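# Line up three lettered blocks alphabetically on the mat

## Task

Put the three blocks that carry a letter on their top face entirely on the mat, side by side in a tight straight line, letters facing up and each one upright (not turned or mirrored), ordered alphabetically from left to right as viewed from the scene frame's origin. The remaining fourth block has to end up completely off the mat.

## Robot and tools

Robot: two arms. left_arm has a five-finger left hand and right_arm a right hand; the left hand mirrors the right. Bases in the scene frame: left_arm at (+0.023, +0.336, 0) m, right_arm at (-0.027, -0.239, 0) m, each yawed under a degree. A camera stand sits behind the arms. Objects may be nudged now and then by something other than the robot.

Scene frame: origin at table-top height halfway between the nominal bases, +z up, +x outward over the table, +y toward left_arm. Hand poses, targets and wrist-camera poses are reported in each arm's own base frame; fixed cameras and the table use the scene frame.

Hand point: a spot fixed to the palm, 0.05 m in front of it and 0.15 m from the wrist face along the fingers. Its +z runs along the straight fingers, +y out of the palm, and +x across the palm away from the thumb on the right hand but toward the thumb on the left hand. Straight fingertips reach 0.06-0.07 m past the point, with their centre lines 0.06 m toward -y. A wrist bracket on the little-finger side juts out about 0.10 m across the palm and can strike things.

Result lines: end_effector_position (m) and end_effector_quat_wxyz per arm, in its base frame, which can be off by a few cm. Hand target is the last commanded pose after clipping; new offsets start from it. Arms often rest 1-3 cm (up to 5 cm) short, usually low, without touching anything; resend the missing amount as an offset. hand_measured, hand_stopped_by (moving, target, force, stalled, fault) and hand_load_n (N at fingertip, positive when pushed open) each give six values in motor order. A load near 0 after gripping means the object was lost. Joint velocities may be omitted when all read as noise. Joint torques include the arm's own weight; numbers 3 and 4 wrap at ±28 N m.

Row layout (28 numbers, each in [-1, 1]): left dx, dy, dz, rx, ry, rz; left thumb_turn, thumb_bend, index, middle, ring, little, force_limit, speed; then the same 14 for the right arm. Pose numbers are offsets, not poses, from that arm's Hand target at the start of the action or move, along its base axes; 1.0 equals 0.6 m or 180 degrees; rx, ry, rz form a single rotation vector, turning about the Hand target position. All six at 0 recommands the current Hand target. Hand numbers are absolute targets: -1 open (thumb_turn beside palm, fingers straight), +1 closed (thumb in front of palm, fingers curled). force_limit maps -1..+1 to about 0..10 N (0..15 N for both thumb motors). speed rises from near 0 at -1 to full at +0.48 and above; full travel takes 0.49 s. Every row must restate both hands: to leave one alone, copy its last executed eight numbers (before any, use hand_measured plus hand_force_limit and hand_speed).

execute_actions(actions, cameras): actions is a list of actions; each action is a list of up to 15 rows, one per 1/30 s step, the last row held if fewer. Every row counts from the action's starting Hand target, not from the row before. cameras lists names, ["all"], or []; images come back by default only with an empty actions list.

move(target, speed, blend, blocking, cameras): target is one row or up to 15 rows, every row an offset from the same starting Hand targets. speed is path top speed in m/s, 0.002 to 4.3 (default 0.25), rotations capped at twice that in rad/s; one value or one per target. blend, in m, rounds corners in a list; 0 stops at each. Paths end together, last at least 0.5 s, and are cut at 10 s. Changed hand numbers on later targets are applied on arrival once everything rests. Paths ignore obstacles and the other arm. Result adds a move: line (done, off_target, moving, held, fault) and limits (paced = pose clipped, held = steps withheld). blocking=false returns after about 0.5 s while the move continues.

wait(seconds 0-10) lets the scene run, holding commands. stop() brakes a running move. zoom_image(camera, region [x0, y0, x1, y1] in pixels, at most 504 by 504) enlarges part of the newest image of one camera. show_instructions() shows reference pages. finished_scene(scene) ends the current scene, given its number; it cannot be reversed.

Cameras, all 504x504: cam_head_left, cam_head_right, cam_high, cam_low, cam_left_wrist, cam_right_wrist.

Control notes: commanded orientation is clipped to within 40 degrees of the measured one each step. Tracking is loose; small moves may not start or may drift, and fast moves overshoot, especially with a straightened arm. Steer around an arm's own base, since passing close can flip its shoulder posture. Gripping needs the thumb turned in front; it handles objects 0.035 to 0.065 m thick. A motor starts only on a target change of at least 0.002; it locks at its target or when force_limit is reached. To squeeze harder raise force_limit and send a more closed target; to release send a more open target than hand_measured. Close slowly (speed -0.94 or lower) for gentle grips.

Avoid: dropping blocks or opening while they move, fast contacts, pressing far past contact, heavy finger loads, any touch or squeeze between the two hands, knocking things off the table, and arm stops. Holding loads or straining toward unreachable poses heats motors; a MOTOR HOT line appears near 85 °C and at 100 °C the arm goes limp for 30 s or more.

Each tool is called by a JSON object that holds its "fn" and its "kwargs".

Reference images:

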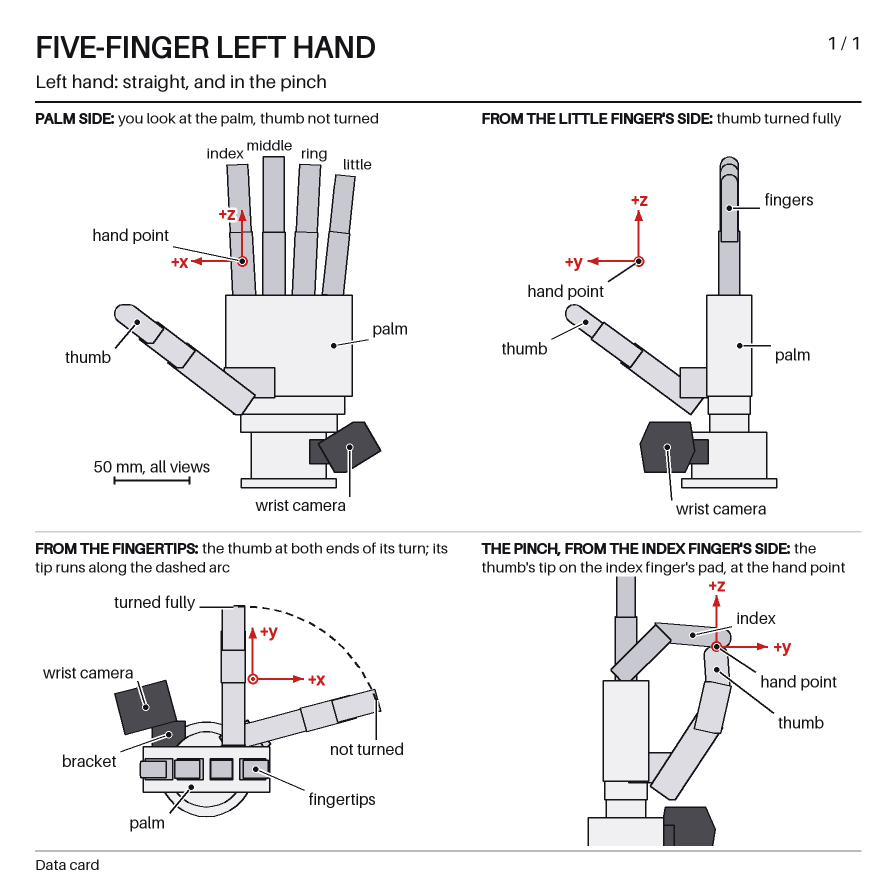

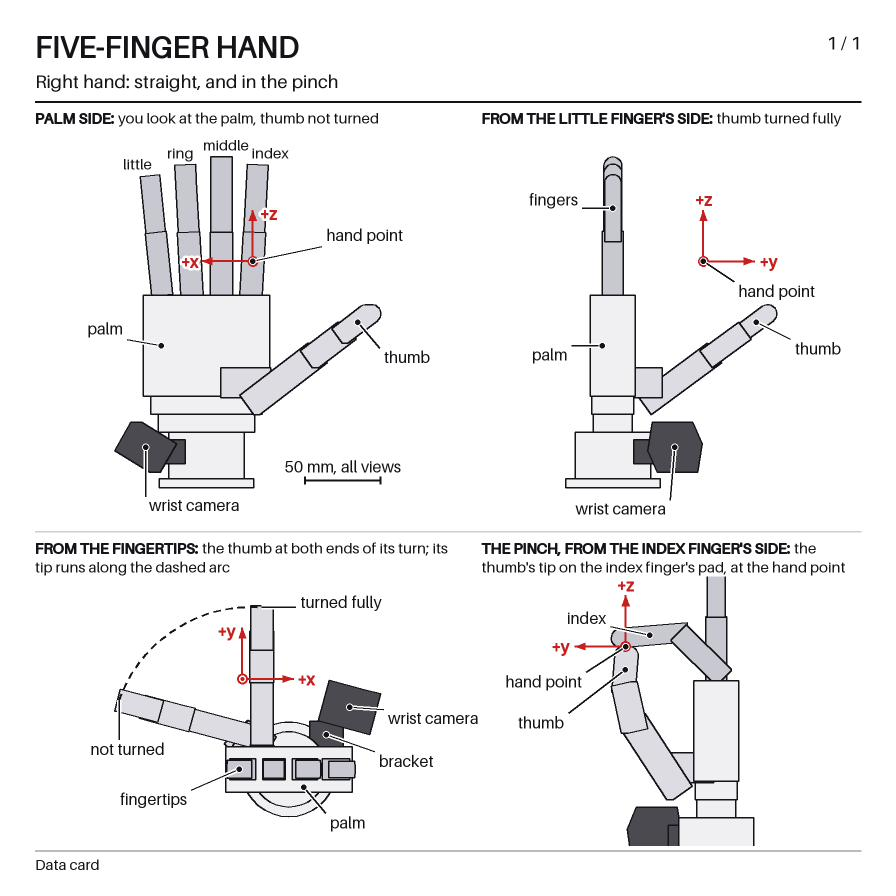

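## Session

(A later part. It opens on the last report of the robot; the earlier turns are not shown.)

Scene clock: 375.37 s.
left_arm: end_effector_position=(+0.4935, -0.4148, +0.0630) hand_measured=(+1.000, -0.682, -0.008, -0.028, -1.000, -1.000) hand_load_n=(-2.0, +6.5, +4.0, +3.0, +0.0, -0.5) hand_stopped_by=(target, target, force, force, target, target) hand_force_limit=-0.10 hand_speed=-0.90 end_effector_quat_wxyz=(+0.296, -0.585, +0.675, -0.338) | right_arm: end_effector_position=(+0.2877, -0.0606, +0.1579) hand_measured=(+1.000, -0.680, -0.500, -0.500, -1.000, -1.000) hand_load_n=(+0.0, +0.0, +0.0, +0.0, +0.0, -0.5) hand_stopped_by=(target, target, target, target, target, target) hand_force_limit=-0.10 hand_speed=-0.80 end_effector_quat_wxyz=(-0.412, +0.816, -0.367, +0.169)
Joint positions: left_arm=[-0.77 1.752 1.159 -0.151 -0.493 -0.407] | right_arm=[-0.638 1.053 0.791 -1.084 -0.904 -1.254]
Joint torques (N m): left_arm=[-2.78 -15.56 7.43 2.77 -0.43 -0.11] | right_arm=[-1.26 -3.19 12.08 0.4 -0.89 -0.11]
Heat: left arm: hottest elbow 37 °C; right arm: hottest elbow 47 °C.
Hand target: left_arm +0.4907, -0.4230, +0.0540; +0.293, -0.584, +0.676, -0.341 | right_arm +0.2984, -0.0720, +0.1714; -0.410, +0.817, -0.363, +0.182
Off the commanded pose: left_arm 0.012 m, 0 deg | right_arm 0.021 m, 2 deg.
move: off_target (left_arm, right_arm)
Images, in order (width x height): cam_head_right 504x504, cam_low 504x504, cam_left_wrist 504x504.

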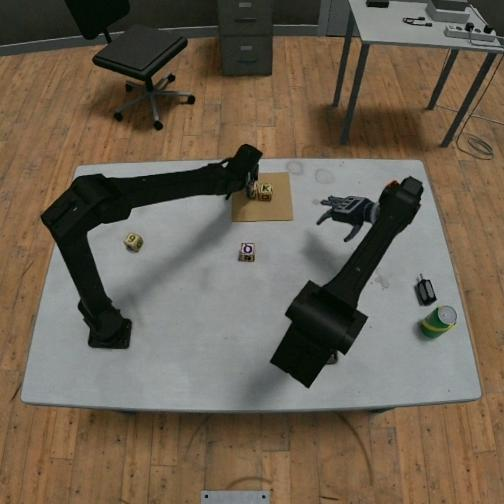

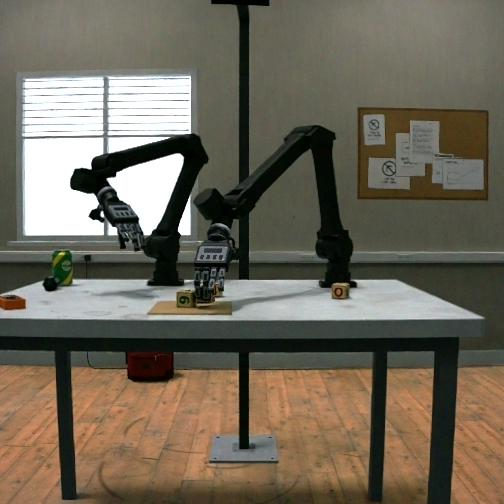

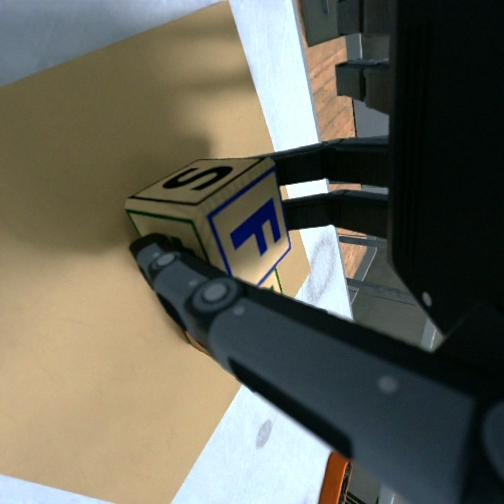

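{"fn": "move", "kwargs": {"target": [[0.0015,-0.001,-0.035,0,0,0,1,-0.68,0.8,0.8,-1,-1,-0.1,-0.9,0,0,0,0,0,0,1,-0.68,-0.5,-0.5,-1,-1,-0.1,-0.8]], "speed": 0.08, "cameras": ["cam_left_wrist","cam_head_right","cam_low","cam_head_left"]}}

{"fn": "zoom_image", "kwargs": {"camera": "cam_head_right", "region": [242, 178, 276, 204]}}

{"fn": "zoom_image", "kwargs": {"camera": "cam_low", "region": [170, 280, 230, 320]}}

Scene clock: 395.87 s.
left_arm: end_effector_position=(+0.4963, -0.4172, +0.0496) hand_measured=(+1.000, -0.682, -0.008, -0.028, -1.000, -1.000) hand_load_n=(-1.0, +5.5, +2.5, +3.5, +0.0, +0.0) hand_stopped_by=(target, target, force, force, target, target) hand_force_limit=-0.10 hand_speed=-0.90 end_effector_quat_wxyz=(+0.297, -0.585, +0.671, -0.344) | right_arm: end_effector_position=(+0.2877, -0.0606, +0.1579) hand_measured=(+1.000, -0.680, -0.500, -0.500, -1.000, -1.000) hand_load_n=(+0.0, +0.0, +0.0, +0.0, +0.0, +0.0) hand_stopped_by=(target, target, target, target, target, target) hand_force_limit=-0.10 hand_speed=-0.80 end_effector_quat_wxyz=(-0.412, +0.816, -0.367, +0.169)
Joint positions: left_arm=[-0.77 1.778 1.147 -0.099 -0.495 -0.408] | right_arm=[-0.638 1.053 0.791 -1.084 -0.904 -1.254]
Joint torques (N m): left_arm=[-2.78 -14.15 7.09 2.78 -0.35 -0.1] | right_arm=[-1.14 -3.25 12.05 0.42 -0.89 -0.11]
Heat: left arm: hottest elbow 35 °C; right arm: hottest elbow 47 °C.
Hand target: left_arm +0.4916, -0.4236, +0.0330; +0.293, -0.584, +0.676, -0.341 | right_arm +0.2984, -0.0720, +0.1714; -0.410, +0.817, -0.363, +0.182
Off the commanded pose: left_arm 0.018 m, 1 deg | right_arm 0.021 m, 2 deg.
move: off_target (left_arm, right_arm)
Images, in order (width x height): cam_head_left 504x504, cam_head_right 504x504, cam_low 504x504, cam_left_wrist 504x504.

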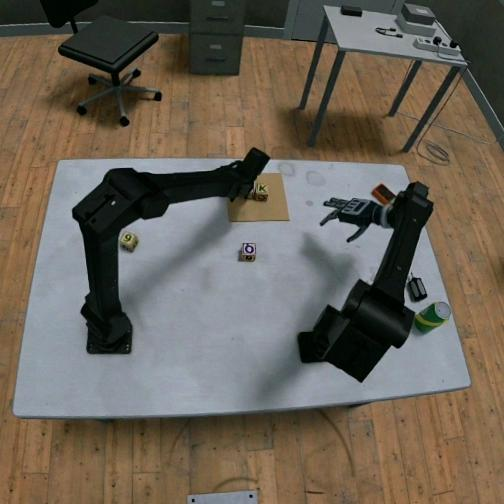

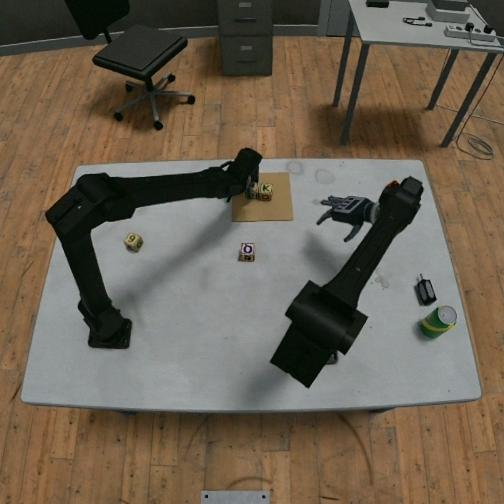

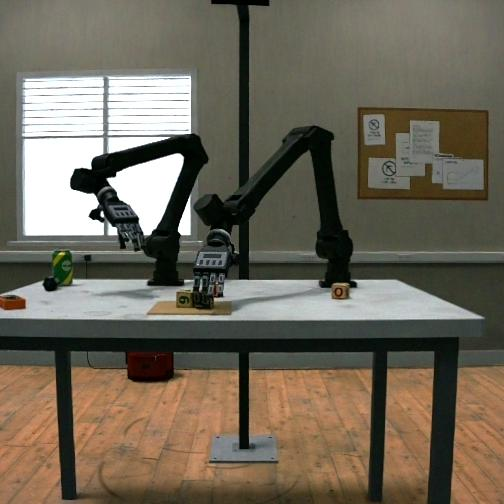

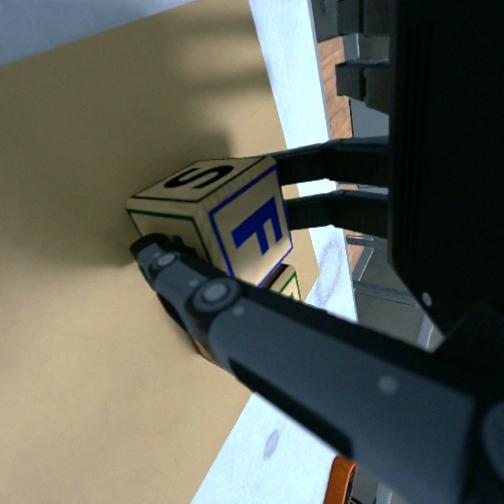

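Scaled by 14.824 from the camera's 504x504 image, which has a finer 720x720 frame.

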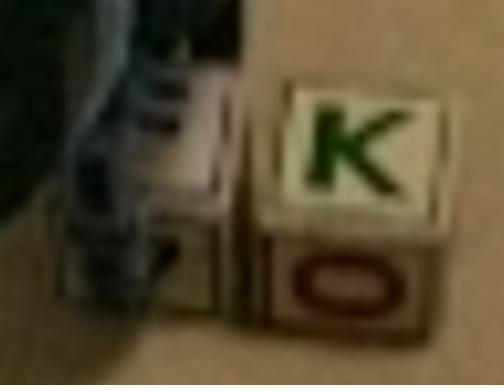

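Scaled by 8.400 from the camera's 504x504 image, which has a finer 720x720 frame.

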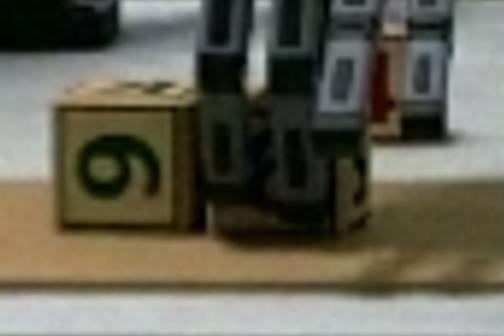

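{"fn": "move", "kwargs": {"target": [[0,0,0.0,0,0,0,1,-0.68,-0.1,-0.1,-1,-1,-0.1,-0.95,0,0,0,0,0,0,1,-0.68,-0.5,-0.5,-1,-1,-0.1,-0.8],[0,0,0,0,0,0,1,-0.68,-0.5,-0.5,-1,-1,-0.1,-0.8,0,0,0,0,0,0,1,-0.68,-0.5,-0.5,-1,-1,-0.1,-0.8],[0.025,0,0.13,0,0,0,1,-0.68,-0.5,-0.5,-1,-1,-0.1,-0.8,0,0,0,0,0,0,1,-0.68,-0.5,-0.5,-1,-1,-0.1,-0.8]], "speed": 0.1, "cameras": ["cam_left_wrist","cam_head_right"]}}

{"fn": "zoom_image", "kwargs": {"camera": "cam_head_right", "region": [242, 178, 276, 204]}}

{"fn": "zoom_image", "kwargs": {"camera": "cam_left_wrist", "region": [80, 100, 360, 380]}}

Scene clock: 405.50 s.
left_arm: end_effector_position=(+0.4922, -0.4160, +0.0851) hand_measured=(+1.000, -0.680, -0.500, -0.500, -1.000, -1.000) hand_load_n=(+0.0, +0.0, +0.0, +0.0, +0.0, +0.0) hand_stopped_by=(target, target, target, target, target, target) hand_force_limit=-0.10 hand_speed=-0.80 end_effector_quat_wxyz=(+0.290, -0.585, +0.685, -0.324) | right_arm: end_effector_position=(+0.2877, -0.0606, +0.1579) hand_measured=(+1.000, -0.680, -0.500, -0.500, -1.000, -1.000) hand_load_n=(+0.0, +0.0, -0.5, +0.0, -0.5, +0.0) hand_stopped_by=(target, target, target, target, target, target) hand_force_limit=-0.10 hand_speed=-0.80 end_effector_quat_wxyz=(-0.412, +0.816, -0.367, +0.169)
Joint positions: left_arm=[-0.77 1.729 1.214 -0.264 -0.484 -0.406] | right_arm=[-0.638 1.053 0.791 -1.084 -0.904 -1.254]
Joint torques (N m): left_arm=[-1.32 -16.91 11.12 1.37 -0.25 0.05] | right_arm=[-1.2 -3.08 12 0.39 -0.89 -0.11]
Heat: left arm: hottest elbow 36 °C; right arm: hottest elbow 47 °C.
Hand target: left_arm +0.5066, -0.4236, +0.1109; +0.293, -0.584, +0.676, -0.341 | right_arm +0.2984, -0.0720, +0.1714; -0.410, +0.817, -0.363, +0.182
Off the commanded pose: left_arm 0.031 m, 2 deg | right_arm 0.021 m, 2 deg.
move: off_target (left_arm, right_arm); target 2's new numbers were sent with left_arm's hand 0.018 m and 1 deg from that target
Images, in order (width x height): cam_head_right 504x504, cam_left_wrist 504x504.

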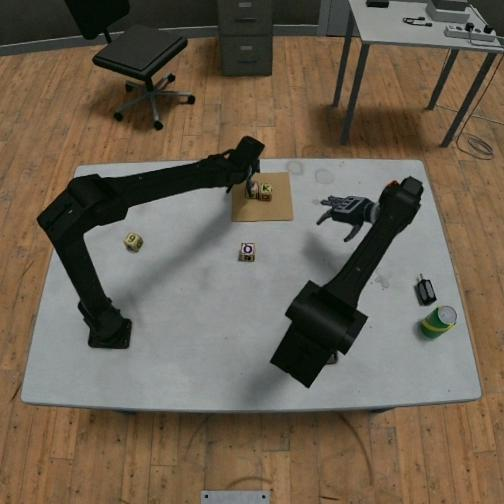

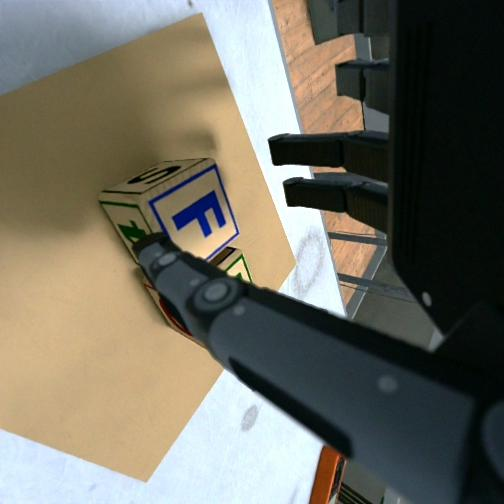

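Scaled by 14.824 from the camera's 504x504 image, which has a finer 720x720 frame.

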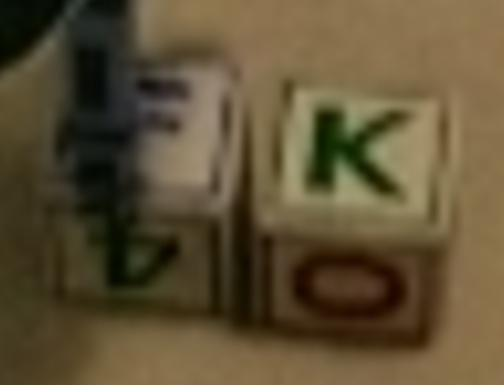

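Scaled by 1.800 from the camera's 504x504 image, which has a finer 720x720 frame.

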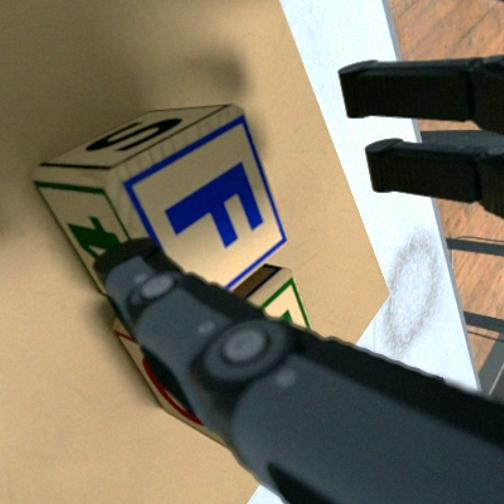

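{"fn": "move", "kwargs": {"target": [[0.0,0,0.09,0,0,0,1,-0.68,-0.5,-0.5,-1,-1,-0.1,-0.8,0,0,0,0,0,0,1,-0.68,-0.5,-0.5,-1,-1,-0.1,-0.8],[-0.36,0.62,0.2,0,0,0,1,-0.68,-0.5,-0.5,-1,-1,-0.1,-0.8,-0.014,0.437,-0.05,0,0,0.261,1,-0.68,-0.5,-0.5,-1,-1,-0.1,-0.8]], "speed": [0.15,0.35], "cameras": ["cam_right_wrist","cam_head_right"]}}

{"fn": "zoom_image", "kwargs": {"camera": "cam_head_right", "region": [235, 165, 295, 225]}}

{"fn": "zoom_image", "kwargs": {"camera": "cam_right_wrist", "region": [160, 80, 480, 400]}}

Scene clock: 415.90 s.
left_arm: end_effector_position=(+0.2918, -0.0560, +0.2287) hand_measured=(+1.000, -0.680, -0.500, -0.500, -1.000, -1.000) hand_load_n=(+0.0, +0.0, +0.0, +0.0, +0.0, +0.0) hand_stopped_by=(target, target, target, target, target, target) hand_force_limit=-0.10 hand_speed=-0.80 end_effector_quat_wxyz=(+0.291, -0.582, +0.677, -0.343) | right_arm: end_effector_position=(+0.2734, +0.1833, +0.1303) hand_measured=(+1.000, -0.680, -0.500, -0.500, -1.000, -1.000) hand_load_n=(+0.0, +0.0, +0.0, +0.0, -0.5, +0.0) hand_stopped_by=(target, target, target, target, target, target) hand_force_limit=-0.10 hand_speed=-0.80 end_effector_quat_wxyz=(-0.446, +0.895, -0.016, -0.010)
Joint positions: left_arm=[-0.032 0.569 0.687 -0.759 0.102 0.069] | right_arm=[0.206 1.178 0.801 -0.934 -0.899 -1.203]
Joint torques (N m): left_arm=[-0.79 0.67 9.69 1.61 0.08 0.09] | right_arm=[0.32 -4.48 11.54 1.25 -0.59 0.08]
Heat: left arm: hottest elbow 36 °C; right arm: hottest elbow 47 °C.
Hand target: left_arm +0.2905, -0.0516, +0.2308; +0.293, -0.584, +0.676, -0.340 | right_arm +0.2900, +0.1902, +0.1415; -0.448, +0.894, -0.007, +0.003
Off the commanded pose: left_arm 0.005 m, 1 deg | right_arm 0.021 m, 2 deg.
move: off_target (right_arm)
Images, in order (width x height): cam_head_right 504x504, cam_right_wrist 504x504.

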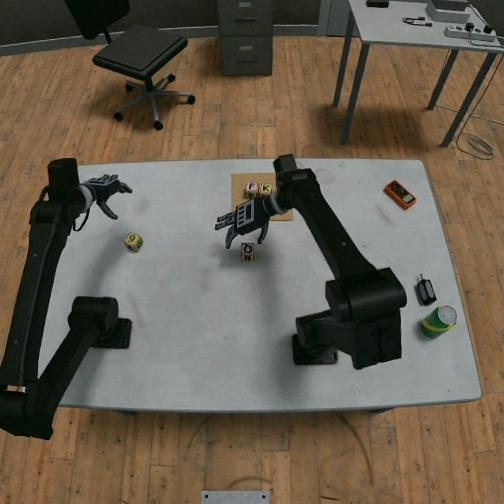

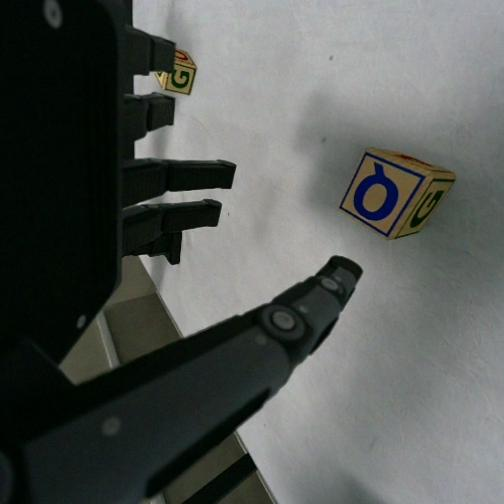

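Scaled by 8.400 from the camera's 504x504 image, which has a finer 720x720 frame.

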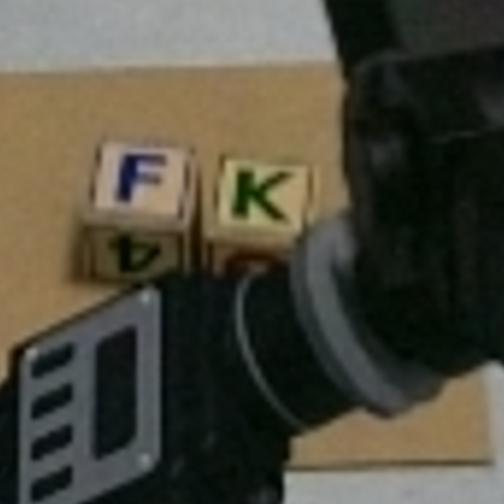

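Scaled by 1.575 from the camera's 504x504 image, which has a finer 720x720 frame.

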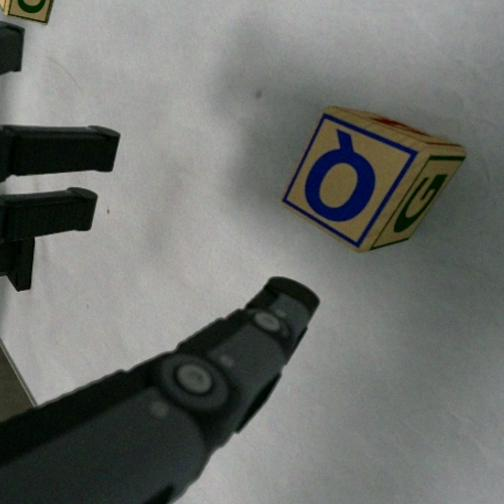

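{"fn": "move", "kwargs": {"target": [[0,0,0,0,0,0,1,-0.68,-0.5,-0.5,-1,-1,-0.1,-0.8,0.012,-0.012,-0.115,0,0,-0.0125,1,-0.68,-0.5,-0.5,-1,-1,-0.1,-0.8]], "speed": 0.15, "cameras": ["cam_right_wrist"]}}

{"fn": "zoom_image", "kwargs": {"camera": "cam_right_wrist", "region": [190, 110, 430, 350]}}

Scene clock: 428.93 s.
left_arm: end_effector_position=(+0.2918, -0.0559, +0.2287) hand_measured=(+1.000, -0.680, -0.500, -0.500, -1.000, -1.000) hand_load_n=(+0.0, +0.0, +0.0, +0.0, +0.0, +0.0) hand_stopped_by=(target, target, target, target, target, target) hand_force_limit=-0.10 hand_speed=-0.80 end_effector_quat_wxyz=(+0.291, -0.582, +0.678, -0.343) | right_arm: end_effector_position=(+0.2932, +0.1859, +0.0764) hand_measured=(+1.000, -0.680, -0.500, -0.500, -1.000, -1.000) hand_load_n=(+0.0, +0.0, +0.0, +0.0, +0.0, +0.0) hand_stopped_by=(target, target, target, target, target, target) hand_force_limit=-0.10 hand_speed=-0.80 end_effector_quat_wxyz=(-0.450, +0.893, -0.015, +0.012)
Joint positions: left_arm=[-0.032 0.569 0.687 -0.759 0.102 0.07] | right_arm=[0.202 1.278 0.721 -0.698 -0.894 -1.183]
Joint torques (N m): left_arm=[-0.79 0.67 9.51 1.62 0.08 0.04] | right_arm=[-1.26 -5.66 7.73 1.25 -0.62 0.11]
Heat: left arm: hottest elbow 37 °C; right arm: hottest elbow 47 °C.
Hand target: left_arm +0.2905, -0.0516, +0.2308; +0.293, -0.584, +0.676, -0.340 | right_arm +0.2973, +0.1831, +0.0726; -0.448, +0.893, -0.025, +0.012
Off the commanded pose: left_arm 0.005 m, 1 deg | right_arm 0.006 m, 1 deg.
move: done
Images, in order (width x height): cam_right_wrist 504x504.

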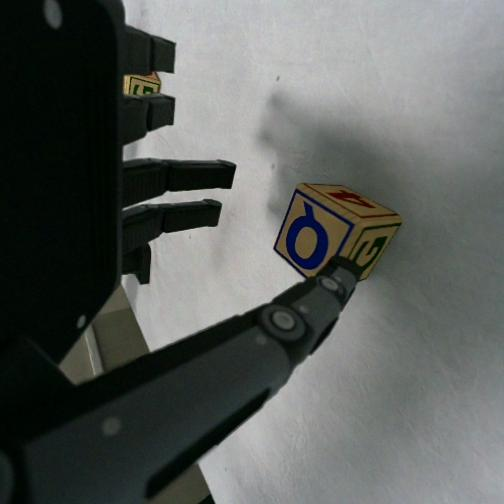

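Scaled by 2.100 from the camera's 504x504 image, which has a finer 720x720 frame.

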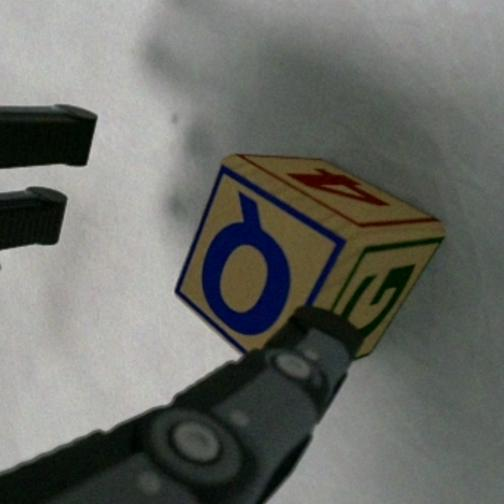

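{"fn": "move", "kwargs": {"target": [[0,0,0,0,0,0,1,-0.68,-0.5,-0.5,-1,-1,-0.1,-0.8,-0.005,-0.02,-0.012,0,0,-0.006,1,-0.68,-0.5,-0.5,-1,-1,-0.1,-0.8]], "speed": 0.12, "cameras": ["cam_right_wrist"]}}

Scene clock: 437.87 s.
left_arm: end_effector_position=(+0.2918, -0.0559, +0.2287) hand_measured=(+1.000, -0.680, -0.500, -0.500, -1.000, -1.000) hand_load_n=(+0.0, +0.0, +0.0, +0.0, -0.5, +0.0) hand_stopped_by=(target, target, target, target, target, target) hand_force_limit=-0.10 hand_speed=-0.80 end_effector_quat_wxyz=(+0.291, -0.582, +0.678, -0.343) | right_arm: end_effector_position=(+0.2907, +0.1740, +0.0689) hand_measured=(+1.000, -0.680, -0.500, -0.500, -1.000, -1.000) hand_load_n=(+0.0, +0.0, +0.0, +0.0, +0.0, +0.0) hand_stopped_by=(target, target, target, target, target, target) hand_force_limit=-0.10 hand_speed=-0.80 end_effector_quat_wxyz=(-0.448, +0.893, -0.033, +0.012)
Joint positions: left_arm=[-0.032 0.569 0.687 -0.759 0.102 0.07] | right_arm=[0.167 1.278 0.7 -0.696 -0.894 -1.187]
Joint torques (N m): left_arm=[-0.79 0.67 9.51 1.61 0.08 0.04] | right_arm=[-1.08 -5.95 7.3 1.32 -0.82 -0.12]
Heat: left arm: hottest elbow 37 °C; right arm: hottest elbow 46 °C.
Hand target: left_arm +0.2905, -0.0516, +0.2308; +0.293, -0.584, +0.676, -0.340 | right_arm +0.2942, +0.1710, +0.0653; -0.448, +0.893, -0.033, +0.016
Off the commanded pose: left_arm 0.005 m, 1 deg | right_arm 0.006 m, 1 deg.
move: done
Images, in order (width x height): cam_right_wrist 504x504.

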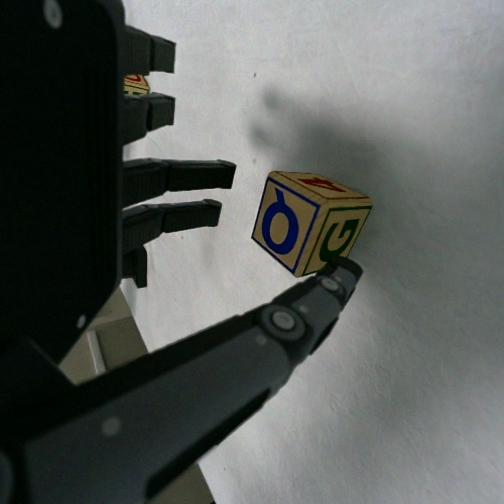

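{"fn": "move", "kwargs": {"target": [[0,0,0,0,0,0,1,-0.68,-0.5,-0.5,-1,-1,-0.1,-0.8,0.0,0.013,-0.035,0,0,0,1,-0.68,-0.5,-0.5,-1,-1,0.0,-0.6]], "speed": 0.1, "cameras": ["cam_right_wrist"]}}

{"fn": "zoom_image", "kwargs": {"camera": "cam_right_wrist", "region": [190, 110, 430, 350]}}

Scene clock: 441.67 s.
left_arm: end_effector_position=(+0.2918, -0.0559, +0.2287) hand_measured=(+1.000, -0.680, -0.500, -0.500, -1.000, -1.000) hand_load_n=(+0.0, +0.0, +0.0, +0.0, +0.0, +0.0) hand_stopped_by=(target, target, target, target, target, target) hand_force_limit=-0.10 hand_speed=-0.80 end_effector_quat_wxyz=(+0.291, -0.582, +0.678, -0.343) | right_arm: end_effector_position=(+0.2961, +0.1756, +0.0500) hand_measured=(+1.000, -0.680, -0.500, -0.500, -1.000, -1.000) hand_load_n=(+0.0, +0.0, +0.0, -0.5, +0.0, +0.0) hand_stopped_by=(target, target, target, target, target, target) hand_force_limit=0.00 hand_speed=-0.60 end_effector_quat_wxyz=(-0.450, +0.892, -0.032, +0.023)
Joint positions: left_arm=[-0.032 0.569 0.687 -0.759 0.102 0.07] | right_arm=[0.168 1.312 0.667 -0.595 -0.892 -1.172]
Joint torques (N m): left_arm=[-0.79 0.67 9.51 1.61 0.08 0.04] | right_arm=[0.32 -5.6 7.15 1.17 -0.58 0.08]
Heat: left arm: hottest elbow 37 °C; right arm: hottest elbow 46 °C.
Hand target: left_arm +0.2905, -0.0516, +0.2308; +0.293, -0.584, +0.676, -0.340 | right_arm +0.2942, +0.1788, +0.0443; -0.448, +0.893, -0.033, +0.016
Off the commanded pose: left_arm 0.005 m, 1 deg | right_arm 0.007 m, 1 deg.
move: done
Images, in order (width x height): cam_right_wrist 504x504.

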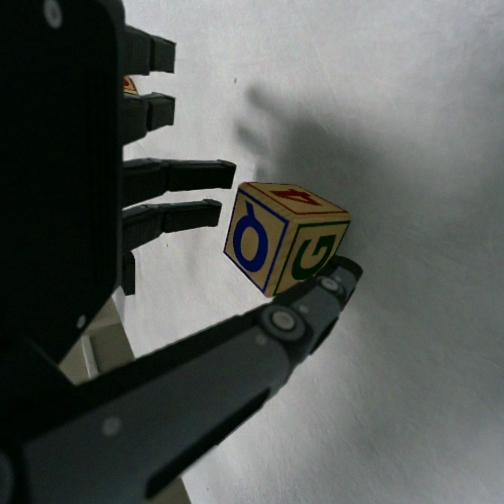

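Scaled by 2.100 from the camera's 504x504 image, which has a finer 720x720 frame.

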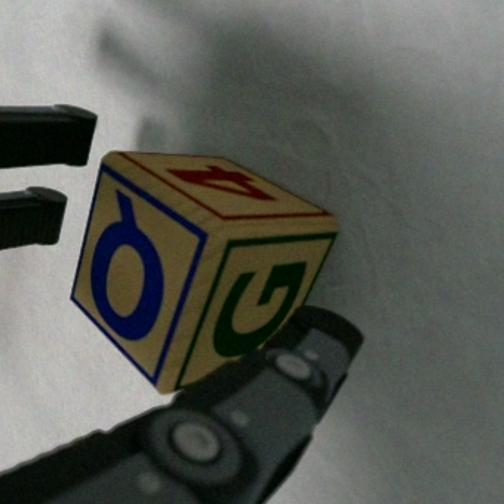

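{"fn": "move", "kwargs": {"target": [[0,0,0,0,0,0,1,-0.68,-0.5,-0.5,-1,-1,-0.1,-0.8,-0.016,0.002,-0.032,0,0,0,1,-0.68,-0.5,-0.5,-1,-1,0.0,-0.6]], "speed": 0.1, "cameras": ["cam_right_wrist"]}}

{"fn": "zoom_image", "kwargs": {"camera": "cam_right_wrist", "region": [170, 110, 410, 350]}}

Scene clock: 450.03 s.
left_arm: end_effector_position=(+0.2918, -0.0559, +0.2287) hand_measured=(+1.000, -0.680, -0.500, -0.500, -1.000, -1.000) hand_load_n=(+0.0, +0.0, +0.0, +0.0, +0.0, +0.0) hand_stopped_by=(target, target, target, target, target, target) hand_force_limit=-0.10 hand_speed=-0.80 end_effector_quat_wxyz=(+0.291, -0.582, +0.678, -0.343) | right_arm: end_effector_position=(+0.2869, +0.1769, +0.0308) hand_measured=(+1.000, -0.680, -0.500, -0.500, -1.000, -1.000) hand_load_n=(+0.0, +0.0, +0.0, +0.0, +0.0, +0.0) hand_stopped_by=(target, target, target, target, target, target) hand_force_limit=0.00 hand_speed=-0.60 end_effector_quat_wxyz=(-0.450, +0.892, -0.032, +0.023)
Joint positions: left_arm=[-0.032 0.569 0.687 -0.759 0.102 0.07] | right_arm=[0.178 1.329 0.616 -0.516 -0.889 -1.158]
Joint torques (N m): left_arm=[-0.79 0.67 9.52 1.62 0.08 0.04] | right_arm=[0.26 -5.36 6.69 1.31 -0.58 0.07]
Heat: left arm: hottest elbow 37 °C; right arm: hottest elbow 45 °C.
Hand target: left_arm +0.2905, -0.0516, +0.2308; +0.293, -0.584, +0.676, -0.340 | right_arm +0.2846, +0.1800, +0.0250; -0.448, +0.893, -0.033, +0.017
Off the commanded pose: left_arm 0.005 m, 1 deg | right_arm 0.007 m, 1 deg.
move: done
Images, in order (width x height): cam_right_wrist 504x504.

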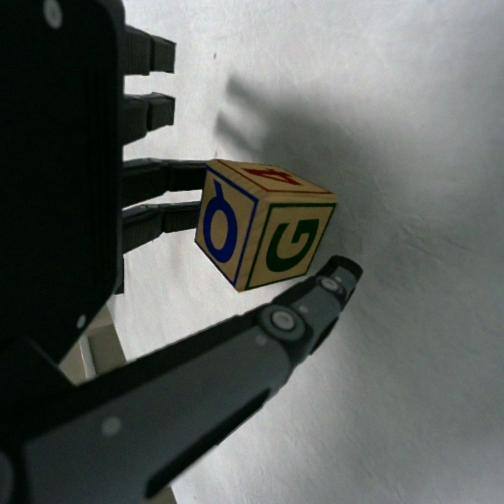

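Scaled by 2.100 from the camera's 504x504 image, which has a finer 720x720 frame.

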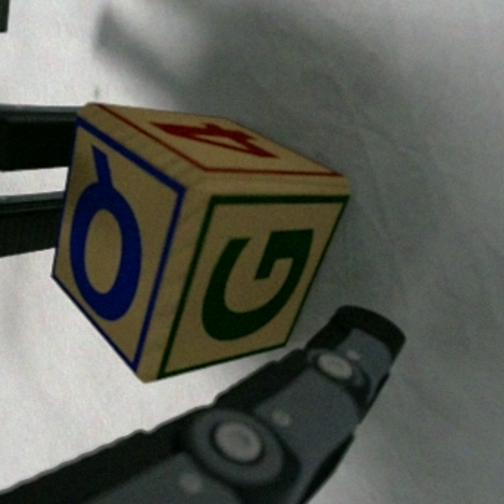

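{"fn": "move", "kwargs": {"target": [[0,0,0,0,0,0,1,-0.68,-0.5,-0.5,-1,-1,-0.1,-0.8,0,0,0,0,0,0,1,-0.68,0.8,0.8,-1,-1,-0.1,-0.9]], "cameras": ["cam_right_wrist"]}}

Scene clock: 453.80 s.
left_arm: end_effector_position=(+0.2918, -0.0559, +0.2287) hand_measured=(+1.000, -0.680, -0.500, -0.500, -1.000, -1.000) hand_load_n=(+0.0, +0.0, -0.5, +0.0, +0.0, -0.5) hand_stopped_by=(target, target, target, target, target, target) hand_force_limit=-0.10 hand_speed=-0.80 end_effector_quat_wxyz=(+0.291, -0.582, +0.678, -0.343) | right_arm: end_effector_position=(+0.2868, +0.1771, +0.0308) hand_measured=(+1.000, -0.682, +0.002, -0.026, -1.000, -1.000) hand_load_n=(-1.0, +6.5, +4.5, +3.0, +0.0, +0.0) hand_stopped_by=(target, target, force, force, target, target) hand_force_limit=-0.10 hand_speed=-0.90 end_effector_quat_wxyz=(-0.450, +0.892, -0.032, +0.023)
Joint positions: left_arm=[-0.032 0.569 0.687 -0.759 0.102 0.07] | right_arm=[0.178 1.329 0.616 -0.516 -0.889 -1.156]
Joint torques (N m): left_arm=[-0.79 0.67 9.51 1.61 0.08 0.04] | right_arm=[0.32 -5.36 6.74 1.37 -0.59 0.07]
Heat: left arm: hottest elbow 37 °C; right arm: hottest elbow 44 °C.
Hand target: left_arm +0.2905, -0.0516, +0.2308; +0.293, -0.584, +0.676, -0.340 | right_arm +0.2846, +0.1800, +0.0250; -0.448, +0.893, -0.033, +0.016
Off the commanded pose: left_arm 0.005 m, 1 deg | right_arm 0.007 m, 1 deg.
move: done
Images, in order (width x height): cam_right_wrist 504x504.

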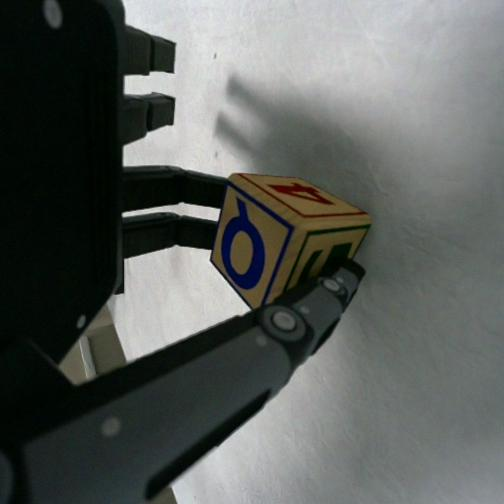

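{"fn": "move", "kwargs": {"target": [[0,0,0,0,0,0,1,-0.68,-0.5,-0.5,-1,-1,-0.1,-0.8,0,0,0.17,0,0,0,1,-0.68,0.8,0.8,-1,-1,-0.1,-0.9],[0,0,0,0,0,0,1,-0.68,-0.5,-0.5,-1,-1,-0.1,-0.8,0.059,-0.16,0.15,0,0,-0.516,1,-0.68,0.8,0.8,-1,-1,-0.1,-0.9],[0,0,0,0,0,0,1,-0.68,-0.5,-0.5,-1,-1,-0.1,-0.8,0.055,-0.155,0.05,0,0,-0.516,1,-0.68,0.8,0.8,-1,-1,-0.1,-0.9]], "speed": [0.12,0.3,0.15], "cameras": ["cam_right_wrist","cam_head_right"]}}

Scene clock: 464.90 s.
left_arm: end_effector_position=(+0.2918, -0.0559, +0.2287) hand_measured=(+1.000, -0.680, -0.500, -0.500, -1.000, -1.000) hand_load_n=(+0.0, +0.0, +0.0, +0.0, +0.0, +0.0) hand_stopped_by=(target, target, target, target, target, target) hand_force_limit=-0.10 hand_speed=-0.80 end_effector_quat_wxyz=(+0.291, -0.582, +0.678, -0.343) | right_arm: end_effector_position=(+0.3143, +0.0822, +0.0537) hand_measured=(+1.000, -0.682, +0.002, -0.026, -1.000, -1.000) hand_load_n=(-1.0, +7.0, +4.5, +3.0, -0.5, +0.0) hand_stopped_by=(target, target, force, force, target, target) hand_force_limit=-0.10 hand_speed=-0.90 end_effector_quat_wxyz=(+0.290, -0.594, +0.671, -0.336)
Joint positions: left_arm=[-0.032 0.569 0.687 -0.759 0.102 0.07] | right_arm=[0.341 0.83 0.315 -0.193 0.373 0.29]
Joint torques (N m): left_arm=[-0.79 0.67 9.51 1.62 0.08 0.04] | right_arm=[0.38 -0.26 8.87 2.29 0.32 0.07]
Heat: left arm: hottest elbow 37 °C; right arm: hottest elbow 44 °C.
Hand target: left_arm +0.2905, -0.0516, +0.2308; +0.293, -0.584, +0.676, -0.340 | right_arm +0.3176, +0.0870, +0.0550; +0.297, -0.592, +0.670, -0.336
Off the commanded pose: left_arm 0.005 m, 1 deg | right_arm 0.006 m, 1 deg.
move: done
Images, in order (width x height): cam_head_right 504x504, cam_right_wrist 504x504.

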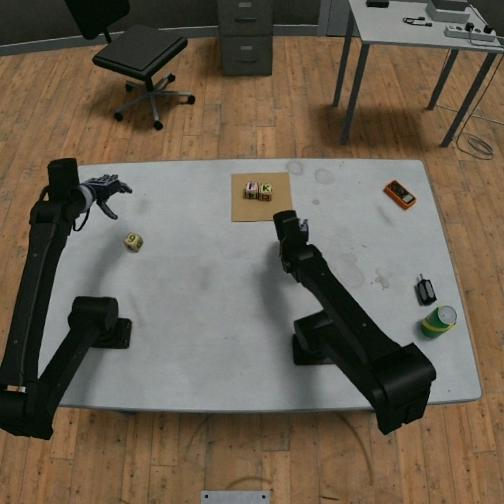

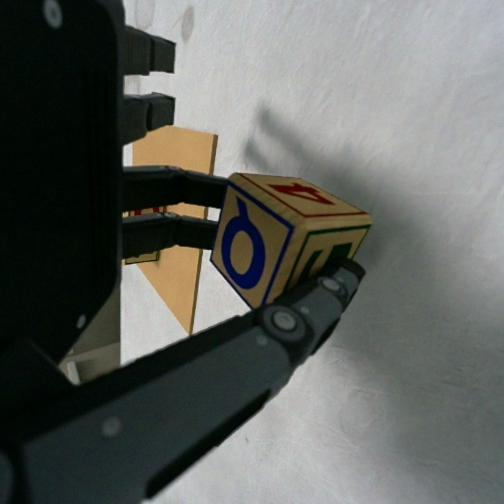

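{"fn": "move", "kwargs": {"target": [[0,0,0,0,0,0,1,-0.68,-0.5,-0.5,-1,-1,-0.1,-0.8,0,0,-0.043,0,0,0,1,-0.68,0.8,0.8,-1,-1,-0.1,-0.9]], "speed": 0.06, "cameras": ["cam_low"]}}

{"fn": "zoom_image", "kwargs": {"camera": "cam_low", "region": [150, 265, 240, 325]}}

Scene clock: 469.27 s.
left_arm: end_effector_position=(+0.2918, -0.0559, +0.2287) hand_measured=(+1.000, -0.680, -0.500, -0.500, -1.000, -1.000) hand_load_n=(+0.0, +0.0, +0.0, +0.0, +0.0, +0.0) hand_stopped_by=(target, target, target, target, target, target) hand_force_limit=-0.10 hand_speed=-0.80 end_effector_quat_wxyz=(+0.291, -0.582, +0.678, -0.343) | right_arm: end_effector_position=(+0.3183, +0.0834, +0.0326) hand_measured=(+1.000, -0.682, +0.002, -0.026, -1.000, -1.000) hand_load_n=(-1.0, +7.0, +4.0, +3.5, +0.0, +0.0) hand_stopped_by=(target, target, force, force, target, target) hand_force_limit=-0.10 hand_speed=-0.90 end_effector_quat_wxyz=(+0.295, -0.591, +0.670, -0.338)
Joint positions: left_arm=[-0.032 0.569 0.687 -0.759 0.102 0.07] | right_arm=[0.341 0.91 0.275 -0.062 0.374 0.29]
Joint torques (N m): left_arm=[-0.79 0.67 9.51 1.61 0.08 0.04] | right_arm=[0.38 -0.79 7.72 2.3 0.25 0.07]
Heat: left arm: hottest elbow 37 °C; right arm: hottest elbow 43 °C.
Hand target: left_arm +0.2905, -0.0516, +0.2308; +0.293, -0.584, +0.676, -0.340 | right_arm +0.3176, +0.0870, +0.0292; +0.297, -0.592, +0.670, -0.336
Off the commanded pose: left_arm 0.005 m, 1 deg | right_arm 0.005 m, 0 deg.
move: done
Images, in order (width x height): cam_low 504x504.

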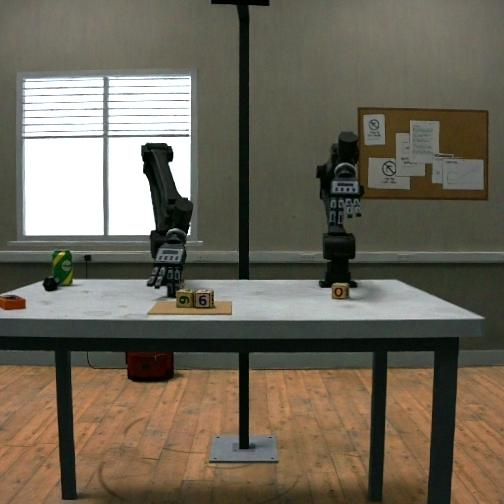

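Scaled by 5.600 from the camera's 504x504 image, which has a finer 720x720 frame.

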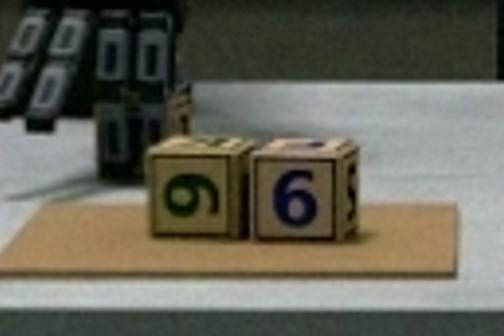

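{"fn": "move", "kwargs": {"target": [[0,0,0,0,0,0,1,-0.68,-0.5,-0.5,-1,-1,-0.1,-0.8,0,0,-0.015,0,0,0,1,-0.68,0.8,0.8,-1,-1,-0.1,-0.9]], "speed": 0.06}}

Scene clock: 472.87 s.
left_arm: end_effector_position=(+0.2918, -0.0559, +0.2287) hand_measured=(+1.000, -0.680, -0.500, -0.500, -1.000, -1.000) hand_load_n=(+0.0, +0.0, +0.0, +0.0, +0.0, +0.0) hand_stopped_by=(target, target, target, target, target, target) hand_force_limit=-0.10 hand_speed=-0.80 end_effector_quat_wxyz=(+0.291, -0.582, +0.678, -0.343) | right_arm: end_effector_position=(+0.3240, +0.0852, +0.0319) hand_measured=(+1.000, -0.682, +0.002, -0.026, -1.000, -1.000) hand_load_n=(-1.0, +6.5, +3.5, +3.0, +0.0, +0.0) hand_stopped_by=(target, target, force, force, target, target) hand_force_limit=-0.10 hand_speed=-0.90 end_effector_quat_wxyz=(+0.304, -0.586, +0.669, -0.343)
Joint positions: left_arm=[-0.032 0.569 0.687 -0.759 0.102 0.07] | right_arm=[0.341 0.934 0.269 -0.009 0.375 0.29]
Joint torques (N m): left_arm=[-0.79 0.67 9.52 1.61 0.08 0.04] | right_arm=[0.38 -0.26 6.9 1.96 0.23 0.06]
Heat: left arm: hottest elbow 37 °C; right arm: hottest elbow 43 °C.
Hand target: left_arm +0.2905, -0.0516, +0.2308; +0.293, -0.584, +0.676, -0.340 | right_arm +0.3176, +0.0870, +0.0202; +0.297, -0.592, +0.670, -0.336
Off the commanded pose: left_arm 0.005 m, 1 deg | right_arm 0.013 m, 1 deg.
move: off_target (right_arm)

{"fn": "move", "kwargs": {"target": [[0,0,0,0,0,0,1,-0.68,-0.5,-0.5,-1,-1,-0.1,-0.8,0.003,0,0.008,0,0,0,1,-0.68,-0.1,-0.1,-1,-1,-0.1,-0.95],[0,0,0,0,0,0,1,-0.68,-0.5,-0.5,-1,-1,-0.1,-0.8,0.003,0,0.008,0,0,0,1,-0.68,-0.5,-0.5,-1,-1,-0.1,-0.8],[0,0,0,0,0,0,1,-0.68,-0.5,-0.5,-1,-1,-0.1,-0.8,0.03,0,0.12,0,0,0,1,-0.68,-0.5,-0.5,-1,-1,-0.1,-0.8]], "speed": 0.1, "cameras": ["cam_right_wrist","cam_head_right"]}}

{"fn": "zoom_image", "kwargs": {"camera": "cam_right_wrist", "region": [190, 110, 430, 350]}}

Scene clock: 480.53 s.
left_arm: end_effector_position=(+0.2918, -0.0559, +0.2287) hand_measured=(+1.000, -0.680, -0.500, -0.500, -1.000, -1.000) hand_load_n=(+0.0, +0.0, +0.0, +0.0, -0.5, +0.0) hand_stopped_by=(target, target, target, target, target, target) hand_force_limit=-0.10 hand_speed=-0.80 end_effector_quat_wxyz=(+0.291, -0.582, +0.678, -0.343) | right_arm: end_effector_position=(+0.3209, +0.0857, +0.0690) hand_measured=(+1.000, -0.680, -0.500, -0.500, -1.000, -1.000) hand_load_n=(+0.0, +0.0, +0.0, +0.0, +0.0, +0.0) hand_stopped_by=(target, target, target, target, target, target) hand_force_limit=-0.10 hand_speed=-0.80 end_effector_quat_wxyz=(+0.283, -0.600, +0.673, -0.328)
Joint positions: left_arm=[-0.032 0.569 0.687 -0.759 0.102 0.07] | right_arm=[0.336 0.839 0.377 -0.27 0.359 0.29]
Joint torques (N m): left_arm=[-0.79 0.67 9.51 1.61 0.08 0.04] | right_arm=[-1.26 -2.2 12.22 1.22 0.03 -0.11]
Heat: left arm: hottest elbow 37 °C; right arm: hottest elbow 43 °C.
Hand target: left_arm +0.2905, -0.0516, +0.2308; +0.293, -0.584, +0.676, -0.340 | right_arm +0.3356, +0.0870, +0.0923; +0.297, -0.592, +0.670, -0.336
Off the commanded pose: left_arm 0.005 m, 1 deg | right_arm 0.027 m, 2 deg.
move: off_target (right_arm)
Images, in order (width x height): cam_head_right 504x504, cam_right_wrist 504x504.

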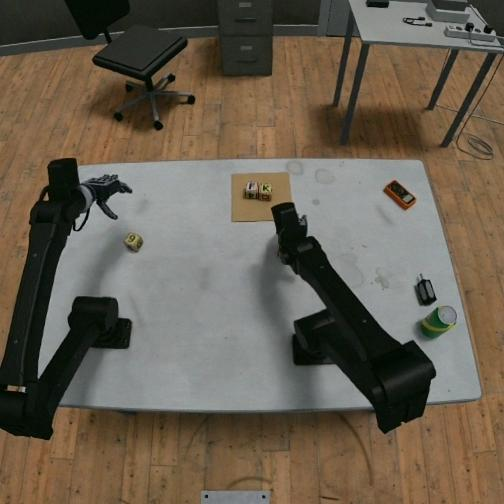

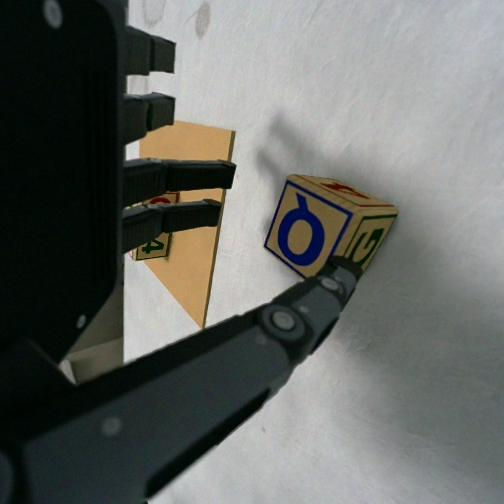

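Scaled by 2.100 from the camera's 504x504 image, which has a finer 720x720 frame.

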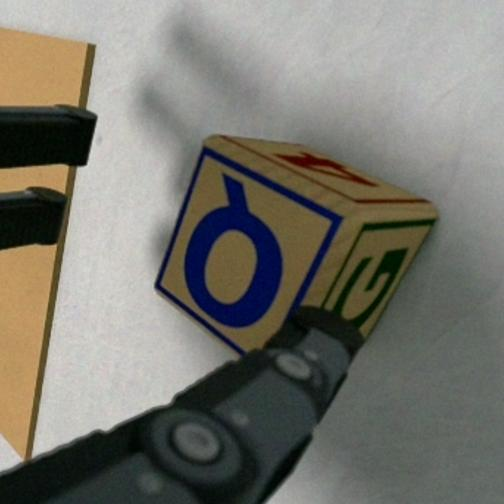

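{"fn": "move", "kwargs": {"target": [[0,0,0,0,0,0,1,-0.68,-0.5,-0.5,-1,-1,-0.1,-0.8,0,0,0.08,0,0,0,1,-0.68,-0.5,-0.5,-1,-1,-0.1,-0.8],[0,0,0,0,0,0,1,-0.68,-0.5,-0.5,-1,-1,-0.1,-0.8,-0.05,-0.015,0.08,0,0,0.5,1,-0.68,-0.5,-0.5,-1,-1,-0.1,-0.8]], "speed": [0.15,0.4], "cameras": ["cam_right_wrist","cam_head_right"]}}

{"fn": "zoom_image", "kwargs": {"camera": "cam_right_wrist", "region": [220, 80, 460, 320]}}

Scene clock: 491.07 s.
left_arm: end_effector_position=(+0.2918, -0.0559, +0.2287) hand_measured=(+1.000, -0.680, -0.500, -0.500, -1.000, -1.000) hand_load_n=(+0.0, +0.0, +0.0, +0.0, -0.5, +0.0) hand_stopped_by=(target, target, target, target, target, target) hand_force_limit=-0.10 hand_speed=-0.80 end_effector_quat_wxyz=(+0.291, -0.582, +0.678, -0.343) | right_arm: end_effector_position=(+0.2909, +0.0800, +0.1308) hand_measured=(+1.000, -0.680, -0.500, -0.500, -1.000, -1.000) hand_load_n=(+0.0, +0.0, +0.0, +0.0, +0.0, -0.5) hand_stopped_by=(target, target, target, target, target, target) hand_force_limit=-0.10 hand_speed=-0.80 end_effector_quat_wxyz=(-0.447, +0.892, -0.063, +0.018)
Joint positions: left_arm=[-0.032 0.569 0.687 -0.759 0.102 0.07] | right_arm=[-0.136 1.233 0.853 -1.222 -0.927 -1.58]
Joint torques (N m): left_arm=[-0.79 0.67 9.51 1.62 0.08 0.04] | right_arm=[-0.5 -4.95 11.08 0.06 -0.91 -0.14]
Heat: left arm: hottest elbow 37 °C; right arm: hottest elbow 44 °C.
Hand target: left_arm +0.2905, -0.0516, +0.2308; +0.293, -0.584, +0.676, -0.340 | right_arm +0.3056, +0.0780, +0.1403; -0.447, +0.892, -0.055, +0.028
Off the commanded pose: left_arm 0.005 m, 1 deg | right_arm 0.018 m, 1 deg.
move: off_target (right_arm)
Images, in order (width x height): cam_head_right 504x504, cam_right_wrist 504x504.

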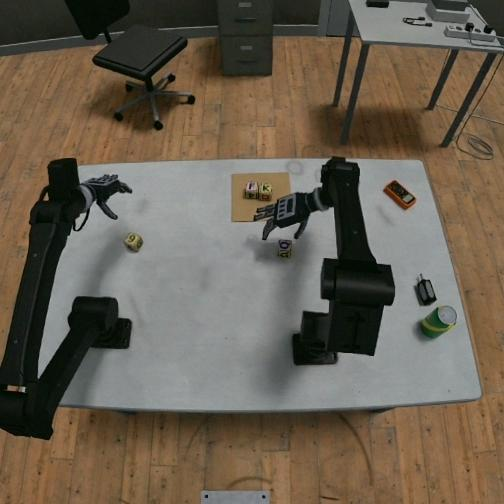

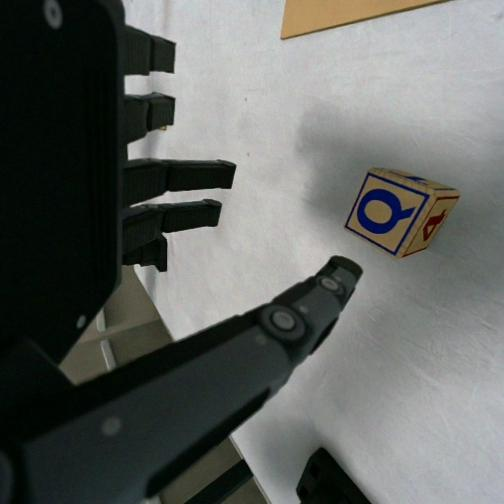

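Scaled by 2.100 from the camera's 504x504 image, which has a finer 720x720 frame.

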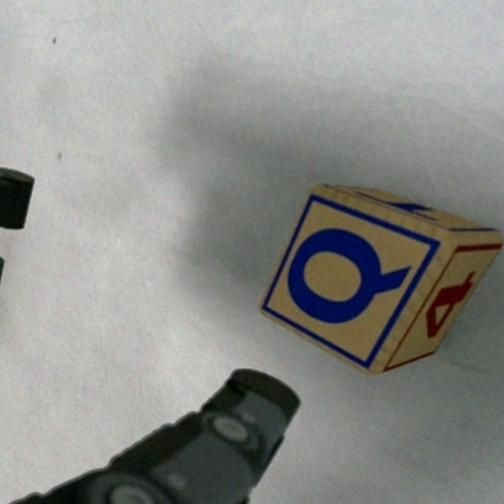

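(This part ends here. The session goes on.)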